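# Assemble two printed parts to match the displayed model

## Task

Join the two printed parts so they match the completed assembly shown on the stand, without knocking anything out of the work area and without the robot toppling or being left leaning.

## Robot and tools

Robot: a wheeled base with a lifting column carrying a head and two six-joint arms (left and right), each with a parallel gripper. Shoulder height S = 0.90 m + column_m. Folded, the robot is 0.73 m long, 0.62 m wide, S + 0.43 m tall, and its front sits 0.40 m ahead of the column.

Frames: all positions are in metres. The base frame has its origin on the floor under the column, between the drive wheels, with x forward, y left and z up. left_hand and right_hand are reported in this frame and mark where the fingers meet; fingertips extend 8 mm further. The hand's z axis runs along the fingers (quat_wxyz maps (0,0,1) onto it) and its y axis along the opening. The odometry frame is the base frame as it was at scene start. base_odometry counts wheel rotation only, so slip shows up as travel; heading is in rad, left positive.

move: one action, made of "base", "joints" or both, plus optional "speeds" and "min_time_s"; "cameras" and "blocking" are not part of the action. "base" holds exactly one key: {"translate_m": d} is a relative drive in metres, forward positive, -3 to 3; {"rotate_rad": d} is a relative turn in place in radians, counter-clockwise (left) positive, -3.2 to 3.2. The base cannot strafe. "joints" is a single object keyed by joint name, each value an absolute target: column_m 0 to 0.8 m; head_tilt_rad -0.61 to 1.308 (positive tilts down); per arm, left_/right_joint1_rad -2.879 to 2.879, joint2 0 to 3.141, joint3 0 to 3.019, joint4 -1.692 to 1.57, joint5 -1.57 to 1.57 (positive swings the hand to the robot's right), joint6 -2.094 to 2.094 (positive rolls clockwise seen from behind), gripper_m 0 to 0.093 (fingertip gap in metres). "speeds" caps top speed for this action only: translate_m 0.05 to 0.8 m/s, rotate_rad 0.1 to 1 rad/s. "min_time_s" (0.1 to 8 s) sets the shortest duration for arm and gripper motions. "cameras" lists cam_head_left, cam_head_right, cam_left_wrist, cam_right_wrist, nav_camera or "all". blocking true (default) returns when everything is at rest; false returns in about 0.5 s while motion continues, and a later move only overrides the joints or base it names. A move with no action just reports state and images. Unknown keys make a call invalid; out-of-range values get it refused, and then the rest of that reply's move, wait and finished_scene calls are skipped.

wait: seconds 0 to 10; returns early once running moves finish. stop: brakes all your running motions. zoom_image: camera plus region [x0, y0, x1, y1] in pixels of that camera's latest image, at most 504 by 504. finished_scene: ends the scene for good; the result should stay in place without the robot.

Arm geometry: with joint1 at -1.57 (left) or 1.57 (right) and joints 5 and 6 at 0, the arm moves in a vertical forward plane 0.23 m beside the column. With a = j2 - 0.35, b = 1.05 + j2 - j3, c = b - j4, the hand is about 0.12 + 0.39 sin a + 0.38 cos b + 0.25 cos c ahead and S + 0.39 cos a - 0.38 sin b - 0.25 sin c up. Example: j2, j3, j4 = 0.92, 0.78, 0.14 gives 0.60 m ahead, 0.25 m below S. Real hands can sit up to 7 cm lower and nearer (14 cm with heavy loads), so trust the reported hand position. Small target changes (under 0.03 rad, 0.08 for joints 2 and 3) may not move a joint though it says done. Raising a hand also pulls it toward the column. Approach contacts in steps near 0.05 rad.

Gripper: fingers 7 cm long; outer span is the opening plus 1 cm at the tips, plus 5 cm at the base. If the reading stays 0.003 m or more above the target, something is held. Gripping reads slightly under the part's width; empty-closed reads 0.000 to 0.003. To release, command well above the reading.

Result lines: base_status and joint_status give done, moving, off_target, stopped, contact_stop, time_out or not_followed. "joint command not followed" means a safety check blocked an arm near the other arm or the body; back each moved joint off by 0.05 rad or more. on_its_own lists actions the robot took unasked ("held at" is a target). turned_by_wheels versus turned_by_imu disagreeing by over 4 % and at least 0.05 rad means slip or collision. base_tilt is in degrees. motor_effort is wheel effort in percent. wheel_motors_off is 1 when an overload disabled the wheels for 2 s. MOTOR HOT and OVER-TEMPERATURE FAULT warn of heat; a hot arm goes limp for 30 to 60 s. The column reports contact_stop when an arm's load changes, e.g. on touchdown, and then refuses to go down until raised 0.2 m.

Avoid: fast simultaneous swings of outstretched loaded arms (can rock or tip the robot, and arms may overshoot about 30 degrees), arms striking or squeezing each other, gripping the other arm's fingers, dropping parts or releasing them while moving, hitting fixed objects, pushing the base into furniture (back off 0.05 m after a stall), and holding an arm pushing against something (send its current joint readings back as targets). Keep every item inside the work area.

Each tool is called after "Request:" as name(argument=value, ...), one argument or row to a line, values as JSON.

## Session

Request:
move(
  cameras=["all"],
)

Scene clock: 0.00 s.
Joint torques (N m): no reading
Heat: left arm: hottest shoulder 28 °C; right arm: hottest shoulder 30 °C.
base_odometry: x=+0.000 y=+0.000 heading=+0.000
turned_by_wheels: +0.000
turned_by_imu: +0.000
base_tilt: forward=-0.3 right=+0.4
base_status: not commanded
joint_positions: column_m=+0.554 head_tilt_rad=+0.876 left_joint1_rad=-1.582 left_joint2_rad=+0.902 left_joint3_rad=+0.415 left_joint4_rad=-0.991 left_joint5_rad=-0.025 left_joint6_rad=-0.013 left_gripper_m=+0.09396 right_joint1_rad=+1.560 right_joint2_rad=+0.879 right_joint3_rad=+0.383 right_joint4_rad=-0.953 right_joint5_rad=-0.014 right_joint6_rad=+0.094 right_gripper_m=+0.09396
joint_status: not commanded
wheel_motors_off: 0
motor_effort: left_wheel=+1 right_wheel=+1
left_hand: x=+0.1388 y=+0.2267 z=+1.2580 quat_wxyz=(+0.459, -0.005, -0.888, -0.011) (m; base frame)
right_hand: x=+0.1318 y=-0.2252 z=+1.2567 quat_wxyz=(+0.446, -0.050, -0.893, +0.018) (m; base frame)
pictures: cam_head_left, cam_head_right, cam_left_wrist, cam_right_wrist, nav_camera

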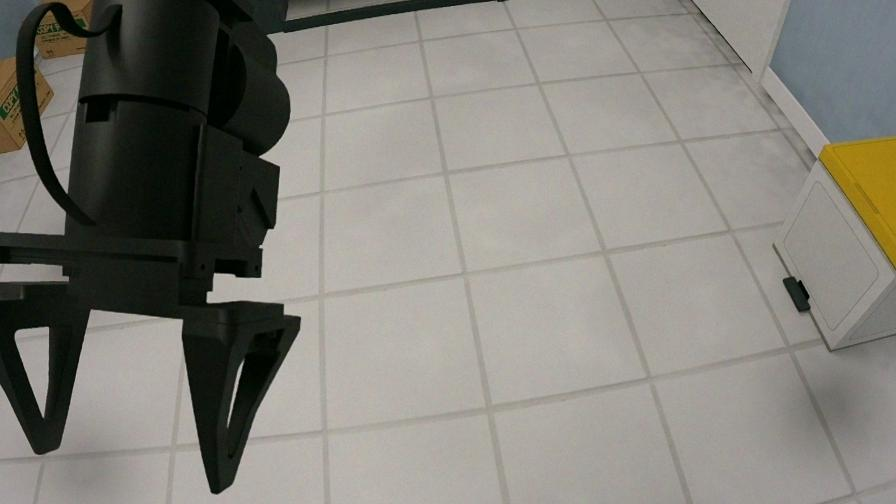

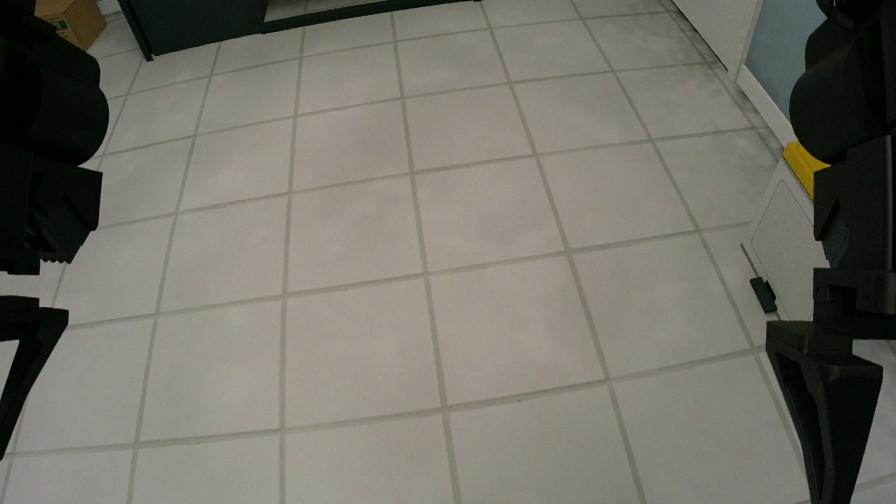

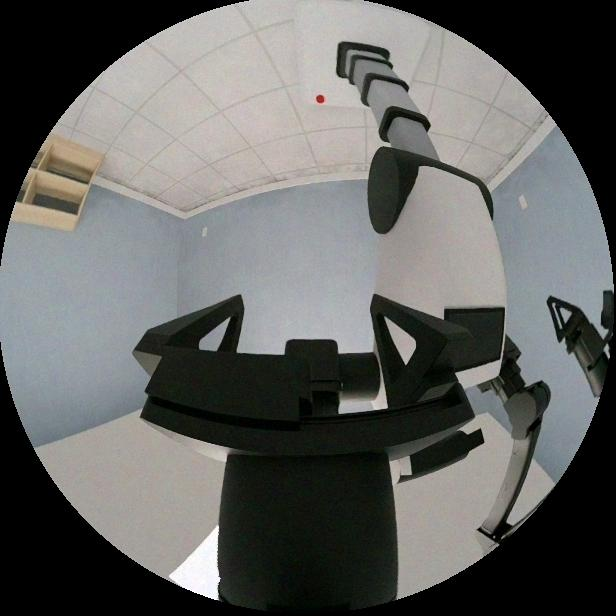

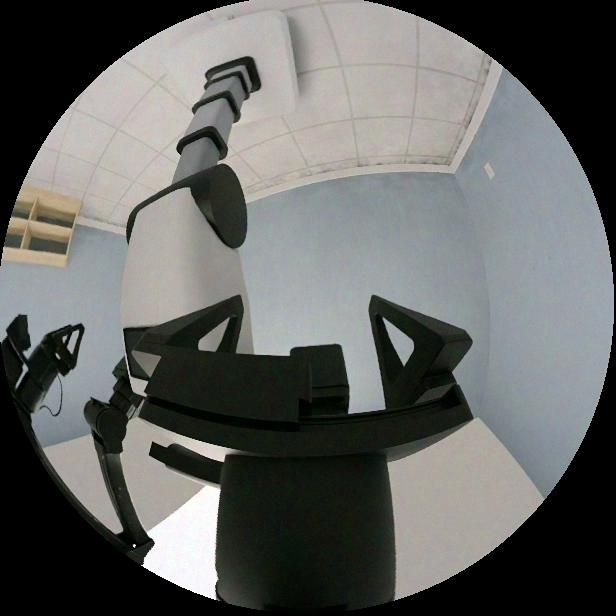

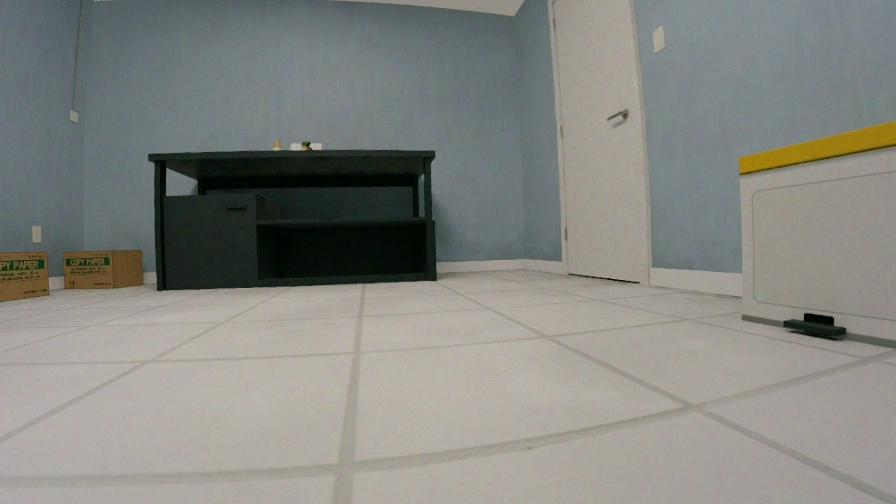

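Request:
move(
  joints={"head_tilt_rad": 0.35},
  cameras=["cam_head_left", "cam_head_right", "nav_camera"],
)

Request:
zoom_image(
  camera="nav_camera",
  region=[140, 100, 460, 300],
)

Scene clock: 1.20 s.
Joint torques (N m): left_arm=[1.67 -7.41 -1.29 -1.98 -0.12 -0.05] | right_arm=[1.32 -4.07 -1.33 -1.29 -0.07 0.11]
Heat: left arm: hottest shoulder 28 °C; right arm: hottest shoulder 30 °C.
move: done
base_odometry: x=+0.000 y=+0.000 heading=+0.000
turned_by_wheels: +0.000
turned_by_imu: +0.000
base_tilt: forward=-0.3 right=+0.4
base_status: not commanded
joint_positions: column_m=+0.554 head_tilt_rad=+0.369 left_joint1_rad=-1.582 left_joint2_rad=+0.902 left_joint3_rad=+0.415 left_joint4_rad=-0.991 left_joint5_rad=-0.025 left_joint6_rad=-0.013 left_gripper_m=+0.09396 right_joint1_rad=+1.560 right_joint2_rad=+0.879 right_joint3_rad=+0.383 right_joint4_rad=-0.953 right_joint5_rad=-0.014 right_joint6_rad=+0.094 right_gripper_m=+0.09396
joint_status: all done
wheel_motors_off: 0
motor_effort: left_wheel=+2(3) right_wheel=+1(1)
left_hand: x=+0.1388 y=+0.2267 z=+1.2580 quat_wxyz=(+0.459, -0.005, -0.888, -0.011) (m; base frame)
right_hand: x=+0.1318 y=-0.2252 z=+1.2567 quat_wxyz=(+0.446, -0.050, -0.893, +0.018) (m; base frame)
pictures: cam_head_left, cam_head_right, nav_camera
camera_calibration:
cam_head_left: T_world_to_cam=[[0.120664, -0.992281, -0.0286153, 0.0923866], [-0.403164, -0.0226437, -0.914848, 1.42803], [0.907138, 0.121926, -0.402784, 0.504129], [0, 0, 0, 1]] pos_world=[0.107268, 0.0625428, 1.51213]
cam_head_right: T_world_to_cam=[[0.123133, -0.992046, -0.0261224, -0.0310037], [-0.403004, -0.0259317, -0.914831, 1.42789], [0.906877, 0.123173, -0.402992, 0.504399], [0, 0, 0, 1]] pos_world=[0.121834, -0.0558581, 1.50873]

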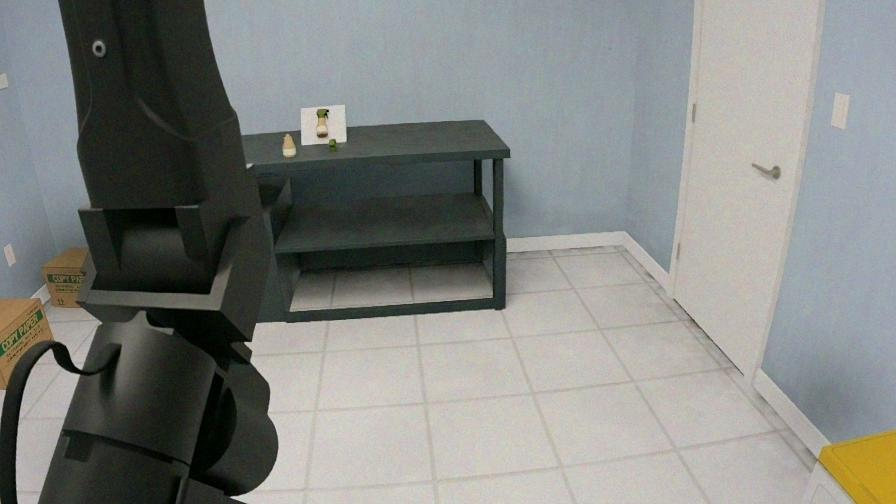

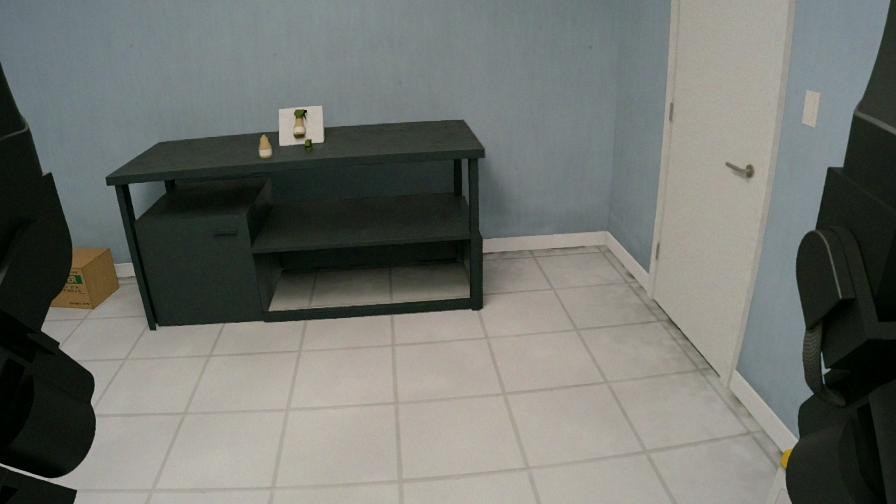

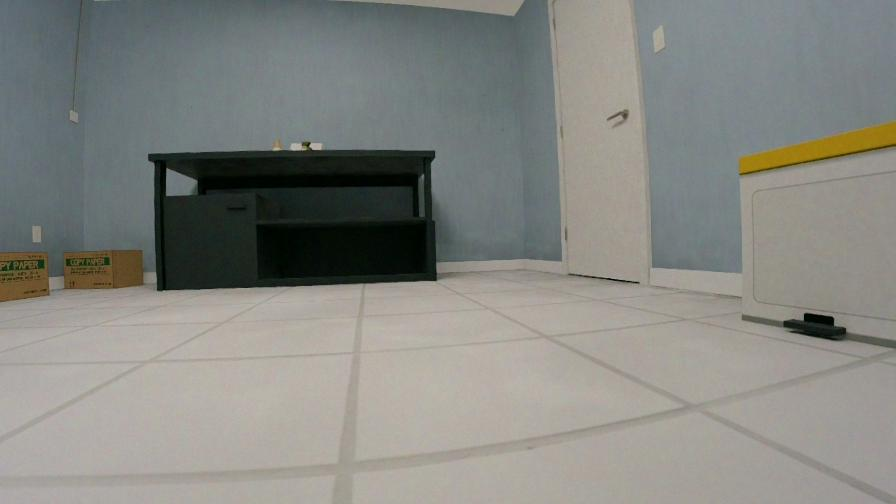

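Scaled by 1.575.

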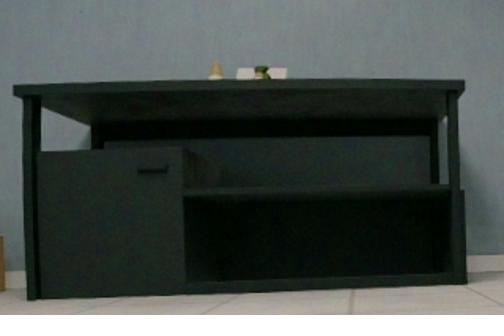

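Request:
zoom_image(
  camera="cam_head_right",
  region=[240, 90, 360, 180],
)

Scaled by 4.200.

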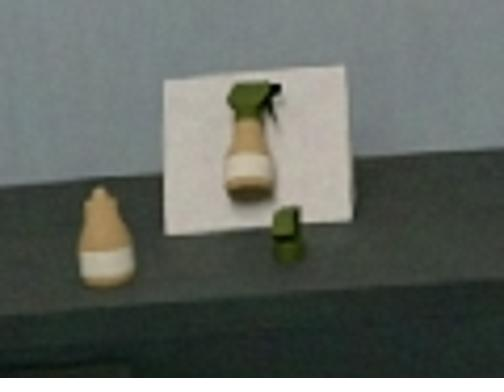

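Request:
move(
  base={"rotate_rad": 0.45},
)

Request:
move(
  base={"translate_m": 1.95},
)

Request:
move(
  base={"rotate_rad": -0.22},
  joints={"head_tilt_rad": 0.6},
  cameras=["cam_head_left", "cam_head_right", "nav_camera"],
)

Scene clock: 6.27 s.
Joint torques (N m): left_arm=[1.67 -7.53 -1.29 -1.99 -0.12 -0.06] | right_arm=[1.32 -4.07 -1.33 -1.29 -0.07 0.11]
Heat: left arm: hottest shoulder 28 °C; right arm: hottest shoulder 30 °C.
move: done
base_odometry: x=+0.000 y=+0.000 heading=+0.449
turned_by_wheels: +0.449
turned_by_imu: +0.445
base_tilt: forward=-0.3 right=+0.4
base_status: done
joint_positions: column_m=+0.554 head_tilt_rad=+0.369 left_joint1_rad=-1.582 left_joint2_rad=+0.902 left_joint3_rad=+0.415 left_joint4_rad=-0.991 left_joint5_rad=-0.025 left_joint6_rad=-0.013 left_gripper_m=+0.09396 right_joint1_rad=+1.560 right_joint2_rad=+0.879 right_joint3_rad=+0.383 right_joint4_rad=-0.953 right_joint5_rad=-0.014 right_joint6_rad=+0.094 right_gripper_m=+0.09396
joint_status: not commanded
wheel_motors_off: 0
motor_effort: left_wheel=-4(46) right_wheel=+5(42)
left_hand: x=+0.1388 y=+0.2267 z=+1.2580 quat_wxyz=(+0.459, -0.005, -0.888, -0.011) (m; base frame)
right_hand: x=+0.1318 y=-0.2252 z=+1.2567 quat_wxyz=(+0.446, -0.050, -0.893, +0.018) (m; base frame)
pictures: none

Scene clock: 10.77 s.
Joint torques (N m): left_arm=[1.67 -7.24 -1.35 -1.96 -0.13 -0.06] | right_arm=[1.32 -4.01 -1.32 -1.29 -0.07 0.11]
Heat: left arm: hottest shoulder 28 °C; right arm: hottest shoulder 30 °C.
move: done
base_odometry: x=+1.757 y=+0.847 heading=+0.449
turned_by_wheels: +0.000
turned_by_imu: -0.005
base_tilt: forward=-0.3 right=+0.4
base_status: done
joint_positions: column_m=+0.554 head_tilt_rad=+0.369 left_joint1_rad=-1.582 left_joint2_rad=+0.902 left_joint3_rad=+0.417 left_joint4_rad=-0.991 left_joint5_rad=-0.025 left_joint6_rad=-0.013 left_gripper_m=+0.09396 right_joint1_rad=+1.560 right_joint2_rad=+0.879 right_joint3_rad=+0.383 right_joint4_rad=-0.953 right_joint5_rad=-0.014 right_joint6_rad=+0.094 right_gripper_m=+0.09396
joint_status: not commanded
wheel_motors_off: 0
motor_effort: left_wheel=+0(47) right_wheel=+0(55)
left_hand: x=+0.1394 y=+0.2267 z=+1.2578 quat_wxyz=(+0.459, -0.005, -0.889, -0.011) (m; base frame)
right_hand: x=+0.1316 y=-0.2252 z=+1.2568 quat_wxyz=(+0.446, -0.050, -0.893, +0.018) (m; base frame)
pictures: none

Scene clock: 12.20 s.
Joint torques (N m): left_arm=[1.67 -7.41 -1.31 -1.99 -0.12 -0.05] | right_arm=[1.32 -4.07 -1.29 -1.29 -0.07 0.11]
Heat: left arm: hottest shoulder 28 °C; right arm: hottest shoulder 30 °C.
move: done
base_odometry: x=+1.757 y=+0.847 heading=+0.230
turned_by_wheels: -0.219
turned_by_imu: -0.217
base_tilt: forward=-0.3 right=+0.4
base_status: done
joint_positions: column_m=+0.554 head_tilt_rad=+0.603 left_joint1_rad=-1.582 left_joint2_rad=+0.902 left_joint3_rad=+0.417 left_joint4_rad=-0.991 left_joint5_rad=-0.025 left_joint6_rad=-0.013 left_gripper_m=+0.09396 right_joint1_rad=+1.560 right_joint2_rad=+0.879 right_joint3_rad=+0.383 right_joint4_rad=-0.953 right_joint5_rad=-0.014 right_joint6_rad=+0.094 right_gripper_m=+0.09396
joint_status: all done
wheel_motors_off: 0
motor_effort: left_wheel=-1(38) right_wheel=-2(47)
left_hand: x=+0.1394 y=+0.2267 z=+1.2578 quat_wxyz=(+0.459, -0.005, -0.889, -0.011) (m; base frame)
right_hand: x=+0.1316 y=-0.2252 z=+1.2568 quat_wxyz=(+0.446, -0.050, -0.893, +0.018) (m; base frame)
pictures: cam_head_left, cam_head_right, nav_camera
camera_calibration:
cam_head_left: T_world_to_cam=[[0.110731, -0.992281, -0.0558336, 0.134797], [-0.604469, -0.0226478, -0.796307, 1.25558], [0.788896, 0.121926, -0.60231, 0.817299], [0, 0, 0, 1]] pos_world=[0.0992683, 0.0625428, 1.49962]
cam_head_right: T_world_to_cam=[[0.113711, -0.992046, -0.0539817, 0.012363], [-0.60431, -0.0259358, -0.796327, 1.25543], [0.788593, 0.123173, -0.602452, 0.817416], [0, 0, 0, 1]] pos_world=[0.112656, -0.055858, 1.49286]

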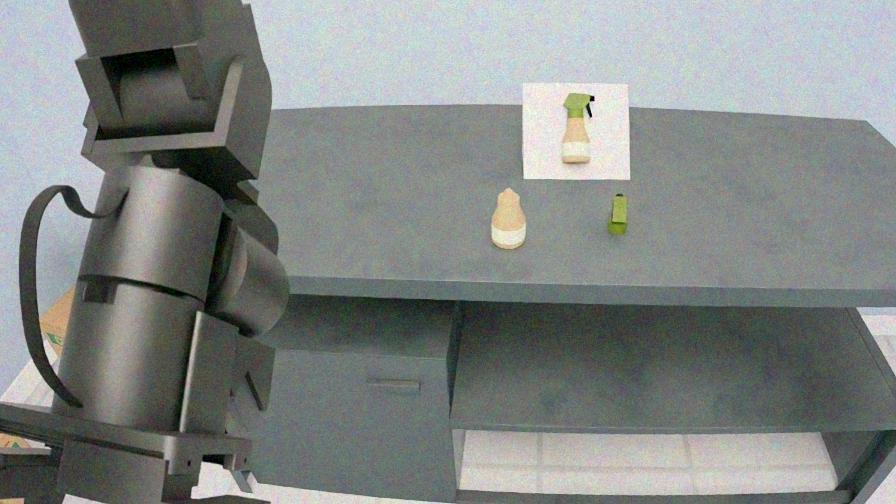

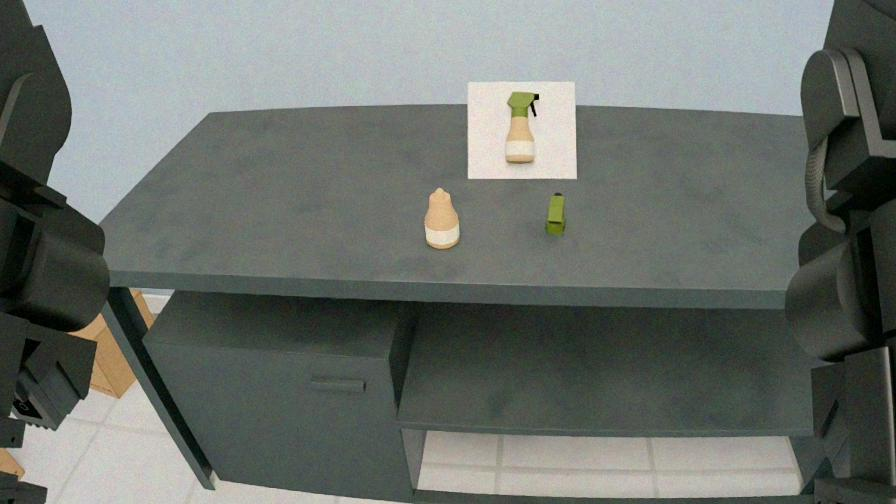

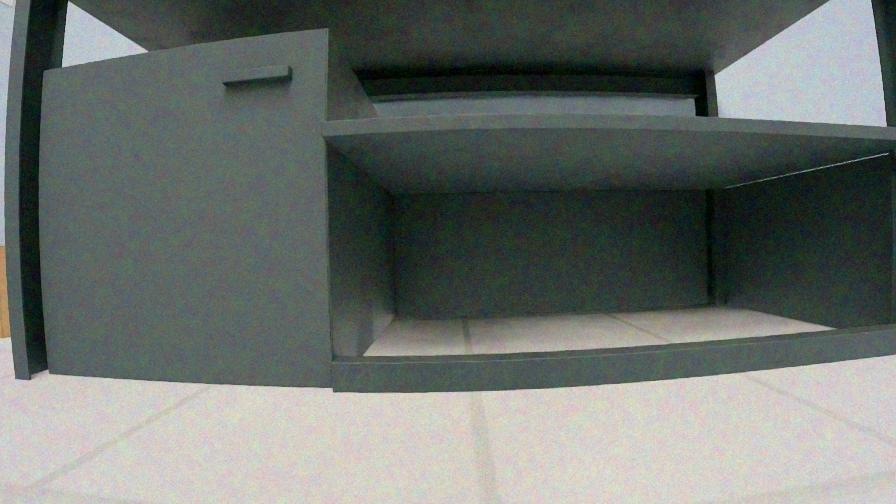

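Request:
zoom_image(
  camera="cam_head_left",
  region=[480, 70, 660, 260],
)

Request:
zoom_image(
  camera="cam_head_right",
  region=[410, 170, 590, 260],
)

Request:
zoom_image(
  camera="cam_head_right",
  region=[480, 80, 560, 180],
)

Scaled by 2.653.

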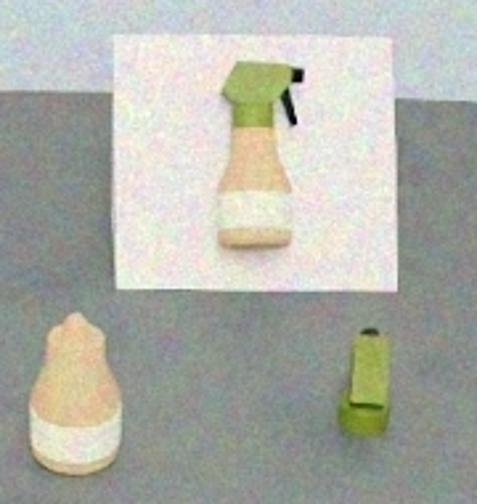

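Scaled by 2.800.

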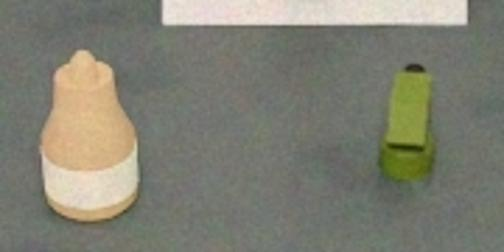

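Scaled by 5.040.

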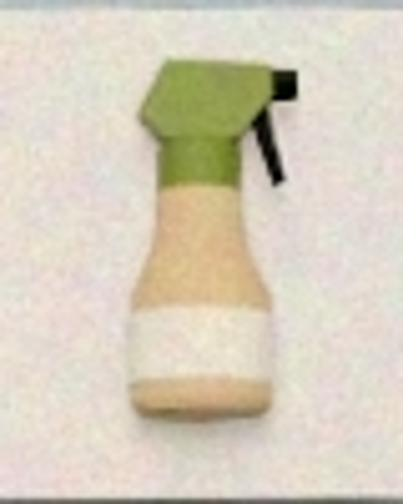

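Request:
move(
  base={"translate_m": 0.42},
  joints={"head_tilt_rad": 0.85},
  cameras=["cam_head_left", "cam_head_right", "nav_camera"],
)

Request:
zoom_image(
  camera="cam_head_left",
  region=[440, 60, 790, 300],
)

Request:
zoom_image(
  camera="cam_head_right",
  region=[330, 60, 680, 300],
)

Scene clock: 16.33 s.
Joint torques (N m): left_arm=[1.61 -7.41 -1.43 -2 -0.11 -0.06] | right_arm=[1.32 -4.01 -1.47 -1.28 -0.07 0.11]
Heat: left arm: hottest shoulder 28 °C; right arm: hottest shoulder 30 °C.
move: done
base_odometry: x=+2.166 y=+0.943 heading=+0.230
turned_by_wheels: +0.000
turned_by_imu: -0.002
base_tilt: forward=-0.3 right=+0.5
base_status: done
joint_positions: column_m=+0.554 head_tilt_rad=+0.852 left_joint1_rad=-1.582 left_joint2_rad=+0.902 left_joint3_rad=+0.418 left_joint4_rad=-0.991 left_joint5_rad=-0.025 left_joint6_rad=-0.013 left_gripper_m=+0.09396 right_joint1_rad=+1.560 right_joint2_rad=+0.879 right_joint3_rad=+0.384 right_joint4_rad=-0.953 right_joint5_rad=-0.014 right_joint6_rad=+0.094 right_gripper_m=+0.09396
joint_status: all done
wheel_motors_off: 0
motor_effort: left_wheel=-1(47) right_wheel=+0(45)
left_hand: x=+0.1402 y=+0.2267 z=+1.2575 quat_wxyz=(+0.458, -0.005, -0.889, -0.011) (m; base frame)
right_hand: x=+0.1322 y=-0.2252 z=+1.2566 quat_wxyz=(+0.446, -0.050, -0.894, +0.018) (m; base frame)
pictures: cam_head_left, cam_head_right, nav_camera
camera_calibration:
cam_head_left: T_world_to_cam=[[0.0935982, -0.992281, -0.0813529, 0.174952], [-0.78179, -0.0226555, -0.623131, 0.99777], [0.616477, 0.121925, -0.777875, 1.09628], [0, 0, 0, 1]] pos_world=[0.0878379, 0.0625429, 1.48874]
cam_head_right: T_world_to_cam=[[0.0969416, -0.992046, -0.0802908, 0.0537161], [-0.78164, -0.0259435, -0.623189, 0.997725], [0.61615, 0.123172, -0.777938, 1.09629], [0, 0, 0, 1]] pos_world=[0.0991782, -0.055858, 1.47893]

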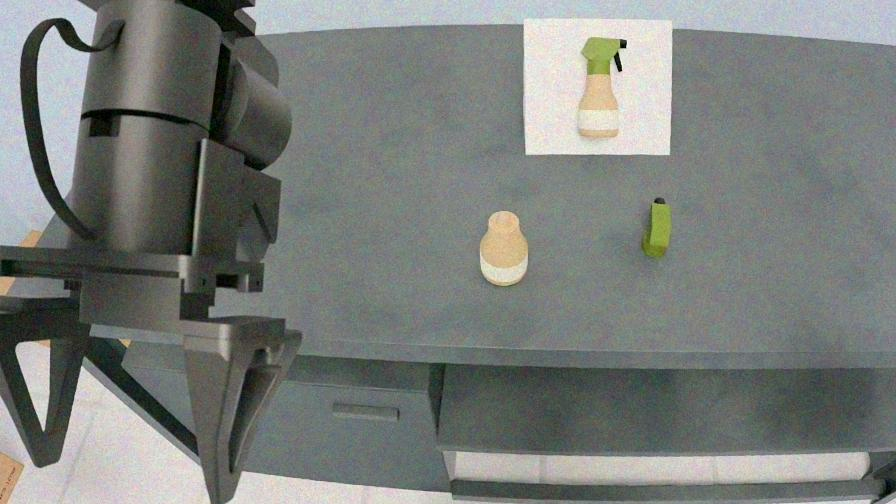

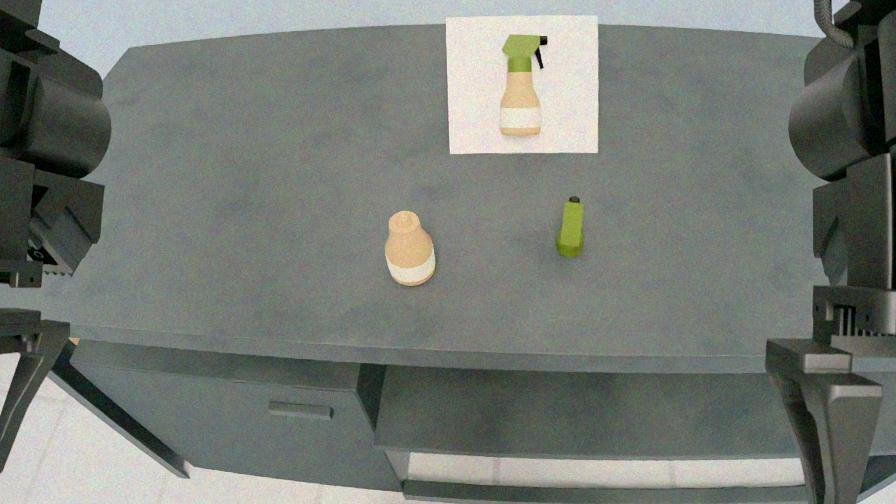

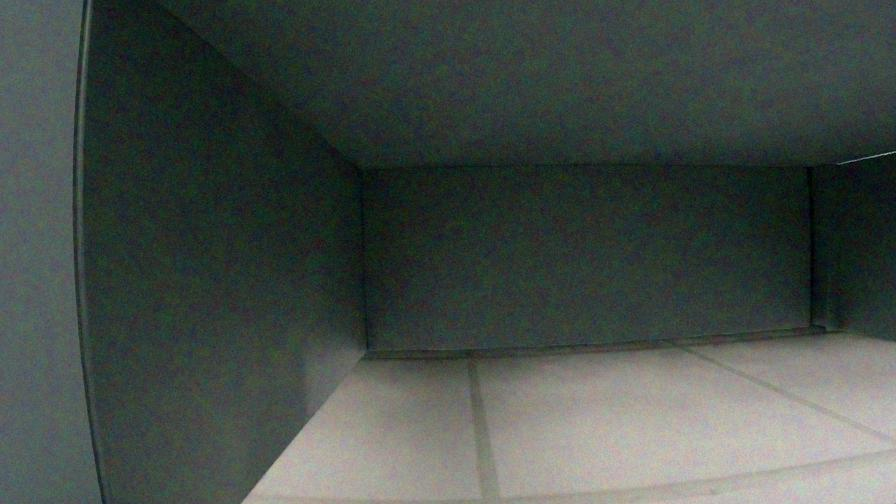

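Scaled by 1.440.

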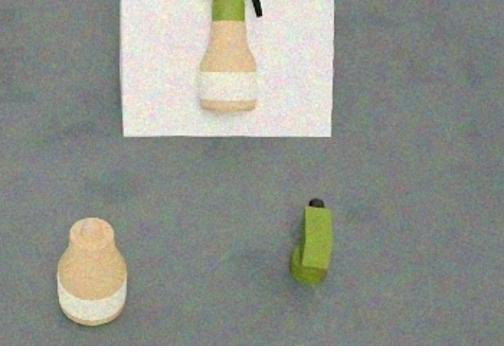

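Scaled by 1.440.

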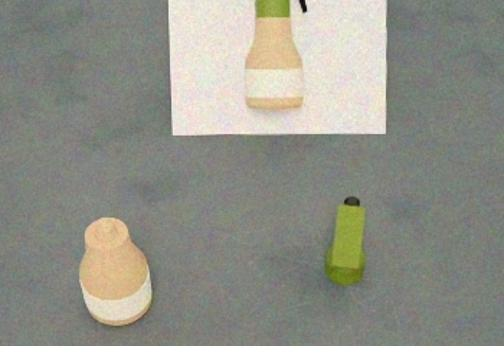

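Request:
zoom_image(
  camera="cam_head_left",
  region=[465, 195, 545, 295],
)

Request:
zoom_image(
  camera="cam_head_right",
  region=[370, 195, 450, 295],
)

Request:
zoom_image(
  camera="cam_head_right",
  region=[530, 185, 610, 265],
)

Request:
zoom_image(
  camera="cam_head_left",
  region=[620, 185, 700, 265],
)

Request:
zoom_image(
  camera="cam_head_right",
  region=[480, 20, 570, 150],
)

Scaled by 5.040.

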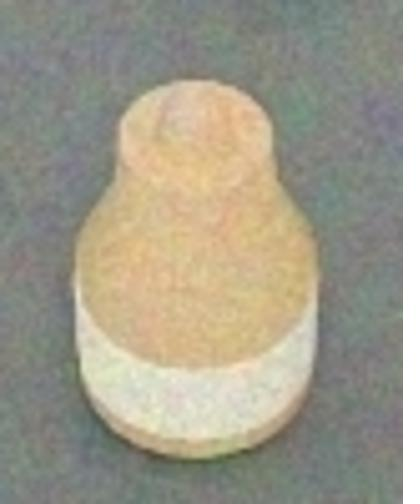

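Scaled by 5.040.

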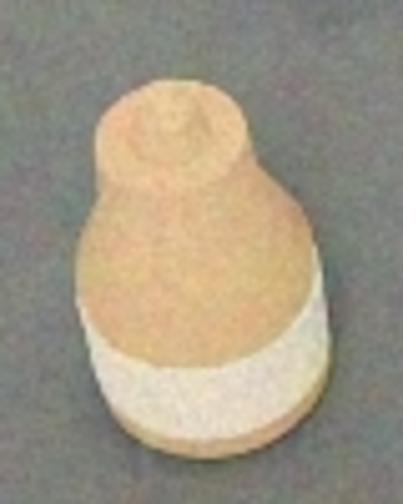

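Scaled by 6.300.

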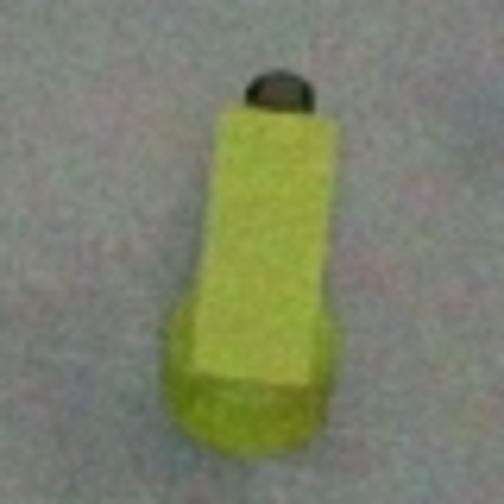

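Scaled by 6.300.

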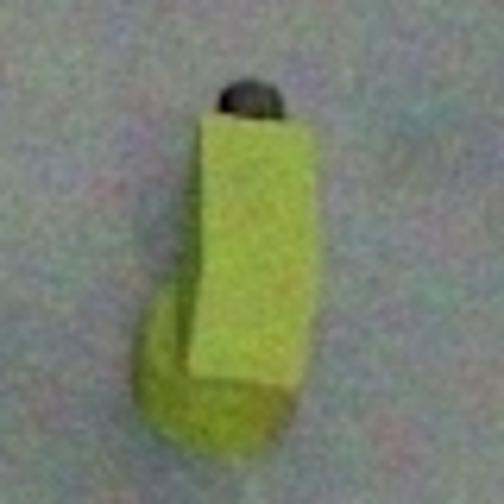

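Scaled by 3.877.

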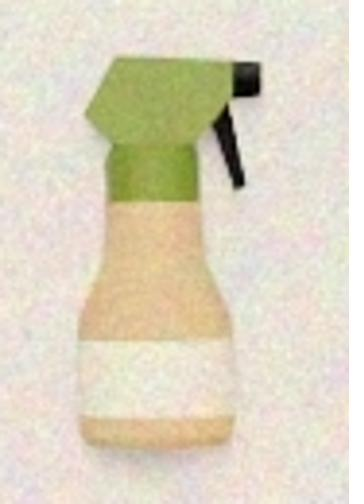

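Request:
move(
  joints={"column_m": 0.62, "right_joint1_rad": 1.784, "right_joint2_rad": 1.545, "right_joint3_rad": 1.3725, "right_joint4_rad": -0.358, "right_joint5_rad": 0.1845, "right_joint6_rad": 0.238, "right_gripper_m": 0.06},
  cameras=["cam_head_left", "cam_head_right", "cam_right_wrist"],
)

Scene clock: 28.50 s.
Joint torques (N m): left_arm=[1.67 -7.12 -1.51 -1.98 -0.12 -0.06] | right_arm=[3.55 -13.45 3.54 0.9 0.07 0.2]
Heat: left arm: hottest shoulder 29 °C; right arm: hottest shoulder 30 °C.
move: done
base_odometry: x=+2.166 y=+0.943 heading=+0.230
turned_by_wheels: +0.000
turned_by_imu: +0.000
base_tilt: forward=-0.3 right=+0.4
base_status: not commanded
joint_positions: column_m=+0.620 head_tilt_rad=+0.852 left_joint1_rad=-1.582 left_joint2_rad=+0.902 left_joint3_rad=+0.418 left_joint4_rad=-0.991 left_joint5_rad=-0.025 left_joint6_rad=-0.013 left_gripper_m=+0.09396 right_joint1_rad=+1.785 right_joint2_rad=+1.547 right_joint3_rad=+1.370 right_joint4_rad=-0.362 right_joint5_rad=+0.181 right_joint6_rad=+0.228 right_gripper_m=+0.06013
joint_status: all done
wheel_motors_off: 0
motor_effort: left_wheel=-2(2) right_wheel=+1(3)
left_hand: x=+0.1402 y=+0.2267 z=+1.3234 quat_wxyz=(+0.458, -0.005, -0.889, -0.011) (m; base frame)
right_hand: x=+0.6039 y=-0.1139 z=+1.0641 quat_wxyz=(+0.003, -0.059, -0.998, -0.002) (m; base frame)
pictures: cam_head_left, cam_head_right, cam_right_wrist
camera_calibration:
cam_head_left: T_world_to_cam=[[0.0935982, -0.992281, -0.0813529, 0.180322], [-0.78179, -0.0226555, -0.623131, 1.0389], [0.616477, 0.121925, -0.777875, 1.14762], [0, 0, 0, 1]] pos_world=[0.0878379, 0.0625429, 1.55474]
cam_head_right: T_world_to_cam=[[0.0969416, -0.992046, -0.0802908, 0.0590073], [-0.78164, -0.0259435, -0.623189, 1.03879], [0.61615, 0.123172, -0.777938, 1.14755], [0, 0, 0, 1]] pos_world=[0.0991782, -0.055858, 1.54483]
cam_right_wrist: T_world_to_cam=[[-0.115483, -0.993188, 0.0155229, -0.0622938], [-0.811046, 0.103304, 0.575788, -0.10455], [-0.57347, 0.0539043, -0.817451, 1.34825], [0, 0, 0, 1]] pos_world=[0.681194, -0.123746, 1.1633]

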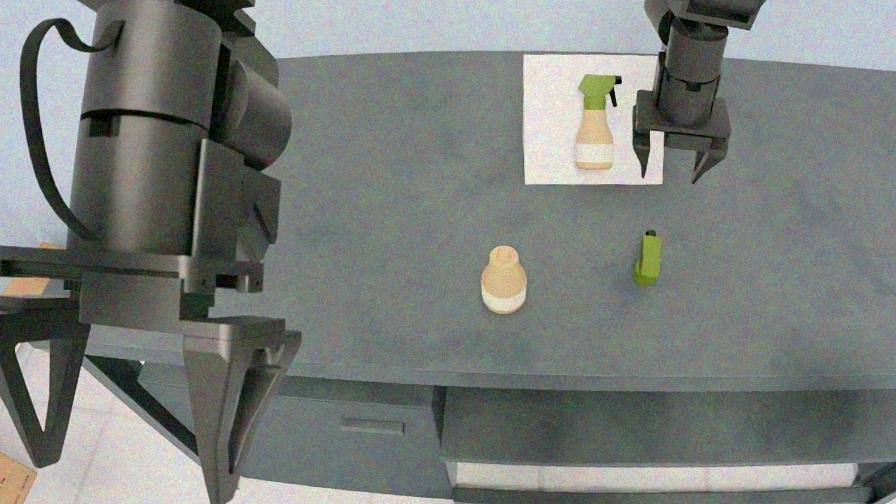

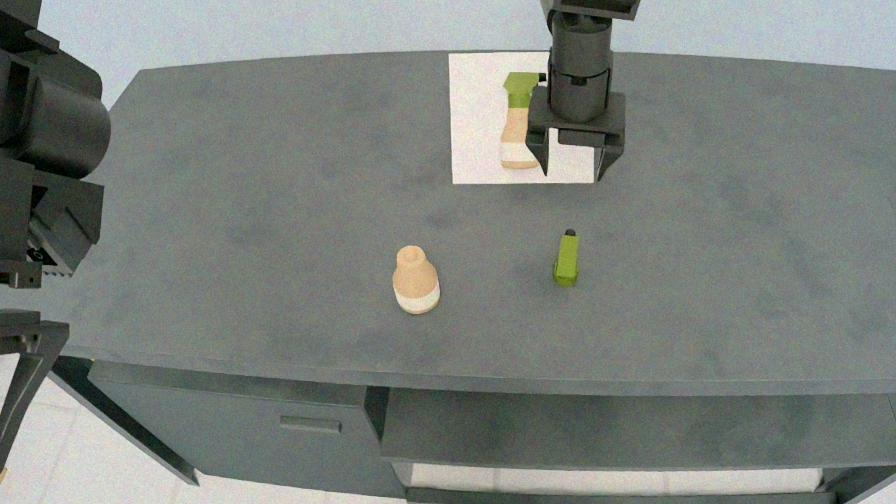

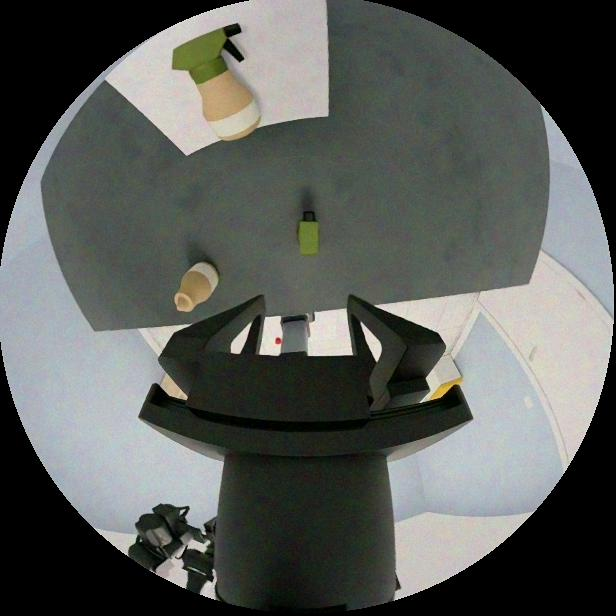

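Request:
move(
  joints={"column_m": 0.5},
  cameras=["cam_head_left", "cam_head_right", "cam_right_wrist"],
)

Request:
zoom_image(
  camera="cam_right_wrist",
  region=[230, 200, 390, 360],
)

Request:
zoom_image(
  camera="cam_head_left",
  region=[600, 130, 720, 250],
)

Request:
zoom_image(
  camera="cam_head_right",
  region=[500, 130, 640, 250],
)

Scene clock: 33.80 s.
Joint torques (N m): left_arm=[1.67 -7.3 -1.46 -2 -0.11 -0.05] | right_arm=[3.49 -13.51 3.58 0.88 0.07 0.2]
Heat: left arm: hottest shoulder 29 °C; right arm: hottest shoulder 30 °C.
move: done
base_odometry: x=+2.166 y=+0.943 heading=+0.230
turned_by_wheels: +0.000
turned_by_imu: +0.000
base_tilt: forward=-0.3 right=+0.4
base_status: not commanded
joint_positions: column_m=+0.500 head_tilt_rad=+0.852 left_joint1_rad=-1.582 left_joint2_rad=+0.902 left_joint3_rad=+0.418 left_joint4_rad=-0.991 left_joint5_rad=-0.025 left_joint6_rad=-0.013 left_gripper_m=+0.09396 right_joint1_rad=+1.785 right_joint2_rad=+1.547 right_joint3_rad=+1.370 right_joint4_rad=-0.362 right_joint5_rad=+0.181 right_joint6_rad=+0.228 right_gripper_m=+0.06013
joint_status: all done
wheel_motors_off: 0
motor_effort: left_wheel=-1(3) right_wheel=+2(2)
left_hand: x=+0.1402 y=+0.2267 z=+1.2036 quat_wxyz=(+0.458, -0.005, -0.889, -0.011) (m; base frame)
right_hand: x=+0.6039 y=-0.1139 z=+0.9442 quat_wxyz=(+0.003, -0.059, -0.998, -0.002) (m; base frame)
pictures: cam_head_left, cam_head_right, cam_right_wrist
camera_calibration:
cam_head_left: T_world_to_cam=[[0.0935982, -0.992281, -0.0813529, 0.170567], [-0.78179, -0.0226555, -0.623131, 0.964183], [0.616477, 0.121925, -0.777875, 1.05435], [0, 0, 0, 1]] pos_world=[0.0878379, 0.0625429, 1.43484]
cam_head_right: T_world_to_cam=[[0.0969416, -0.992046, -0.0802908, 0.0493884], [-0.78164, -0.0259435, -0.623189, 0.964135], [0.61615, 0.123172, -0.777938, 1.05436], [0, 0, 0, 1]] pos_world=[0.0991782, -0.055858, 1.42503]
cam_right_wrist: T_world_to_cam=[[-0.115483, -0.993188, 0.0155229, -0.0604342], [-0.811046, 0.103304, 0.575788, -0.0355704], [-0.57347, 0.0539043, -0.817451, 1.25032], [0, 0, 0, 1]] pos_world=[0.681194, -0.123746, 1.0435]

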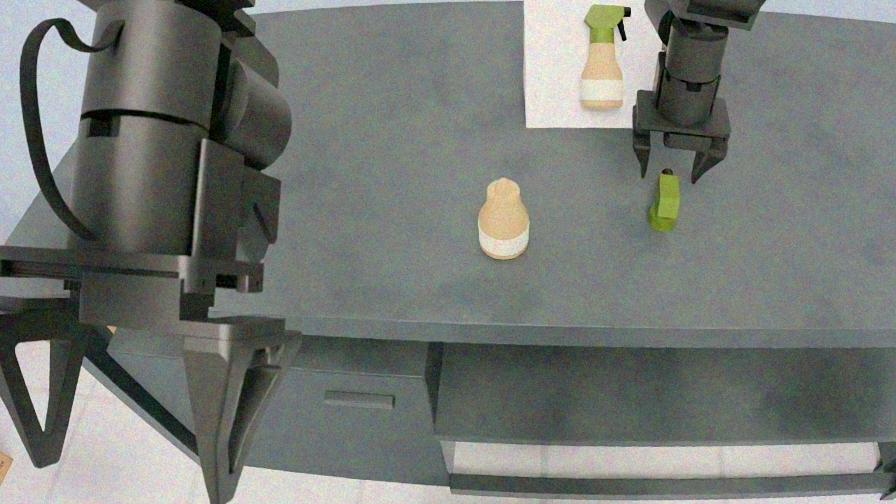

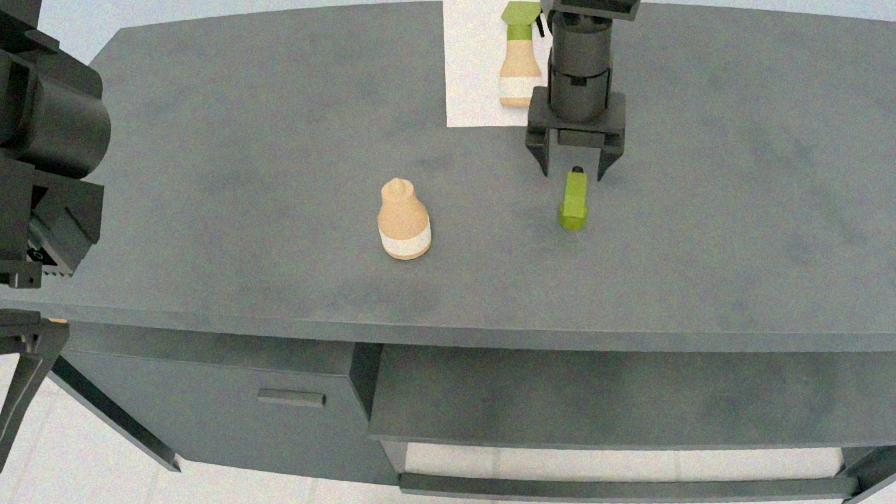

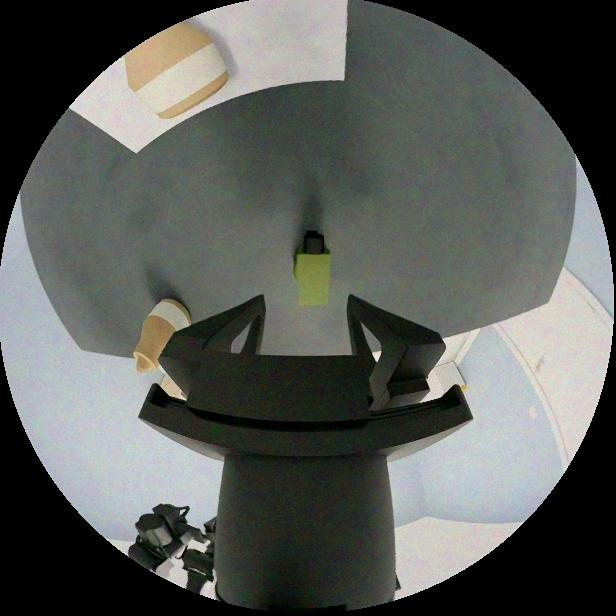

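Scaled by 3.150 from the camera's 616x616 image, which has a finer 880x880 frame.

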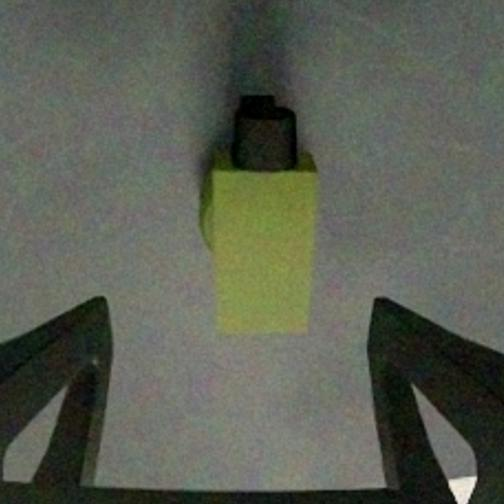

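Scaled by 4.200.

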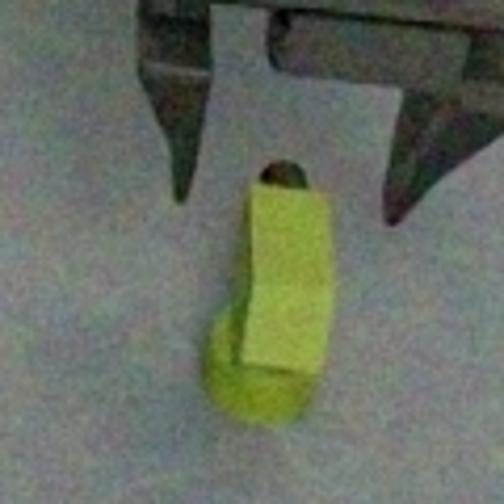

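Scaled by 3.600.

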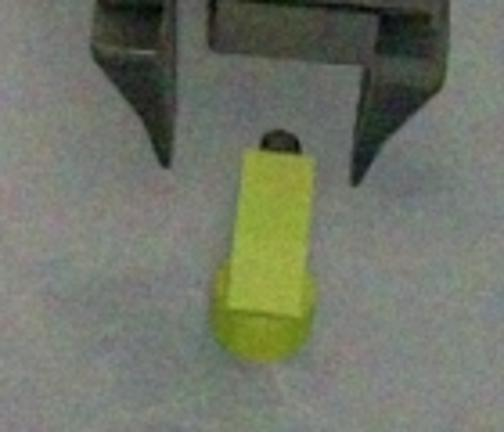

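Request:
move(
  joints={"right_joint1_rad": 1.770},
)

Scene clock: 34.97 s.
Joint torques (N m): left_arm=[1.61 -7.47 -1.47 -1.96 -0.11 -0.06] | right_arm=[2.84 -13.51 3.58 0.9 0.07 0.2]
Heat: left arm: hottest shoulder 29 °C; right arm: hottest shoulder 31 °C.
move: done
base_odometry: x=+2.166 y=+0.943 heading=+0.230
turned_by_wheels: +0.000
turned_by_imu: +0.000
base_tilt: forward=-0.3 right=+0.4
base_status: not commanded
joint_positions: column_m=+0.500 head_tilt_rad=+0.852 left_joint1_rad=-1.582 left_joint2_rad=+0.902 left_joint3_rad=+0.418 left_joint4_rad=-0.991 left_joint5_rad=-0.025 left_joint6_rad=-0.013 left_gripper_m=+0.09396 right_joint1_rad=+1.780 right_joint2_rad=+1.547 right_joint3_rad=+1.370 right_joint4_rad=-0.362 right_joint5_rad=+0.181 right_joint6_rad=+0.228 right_gripper_m=+0.06013
joint_status: all done
wheel_motors_off: 0
motor_effort: left_wheel=-2(2) right_wheel=+2(2)
left_hand: x=+0.1402 y=+0.2267 z=+1.2036 quat_wxyz=(+0.458, -0.005, -0.889, -0.011) (m; base frame)
right_hand: x=+0.6043 y=-0.1177 z=+0.9437 quat_wxyz=(+0.003, -0.061, -0.998, +0.001) (m; base frame)
pictures: none


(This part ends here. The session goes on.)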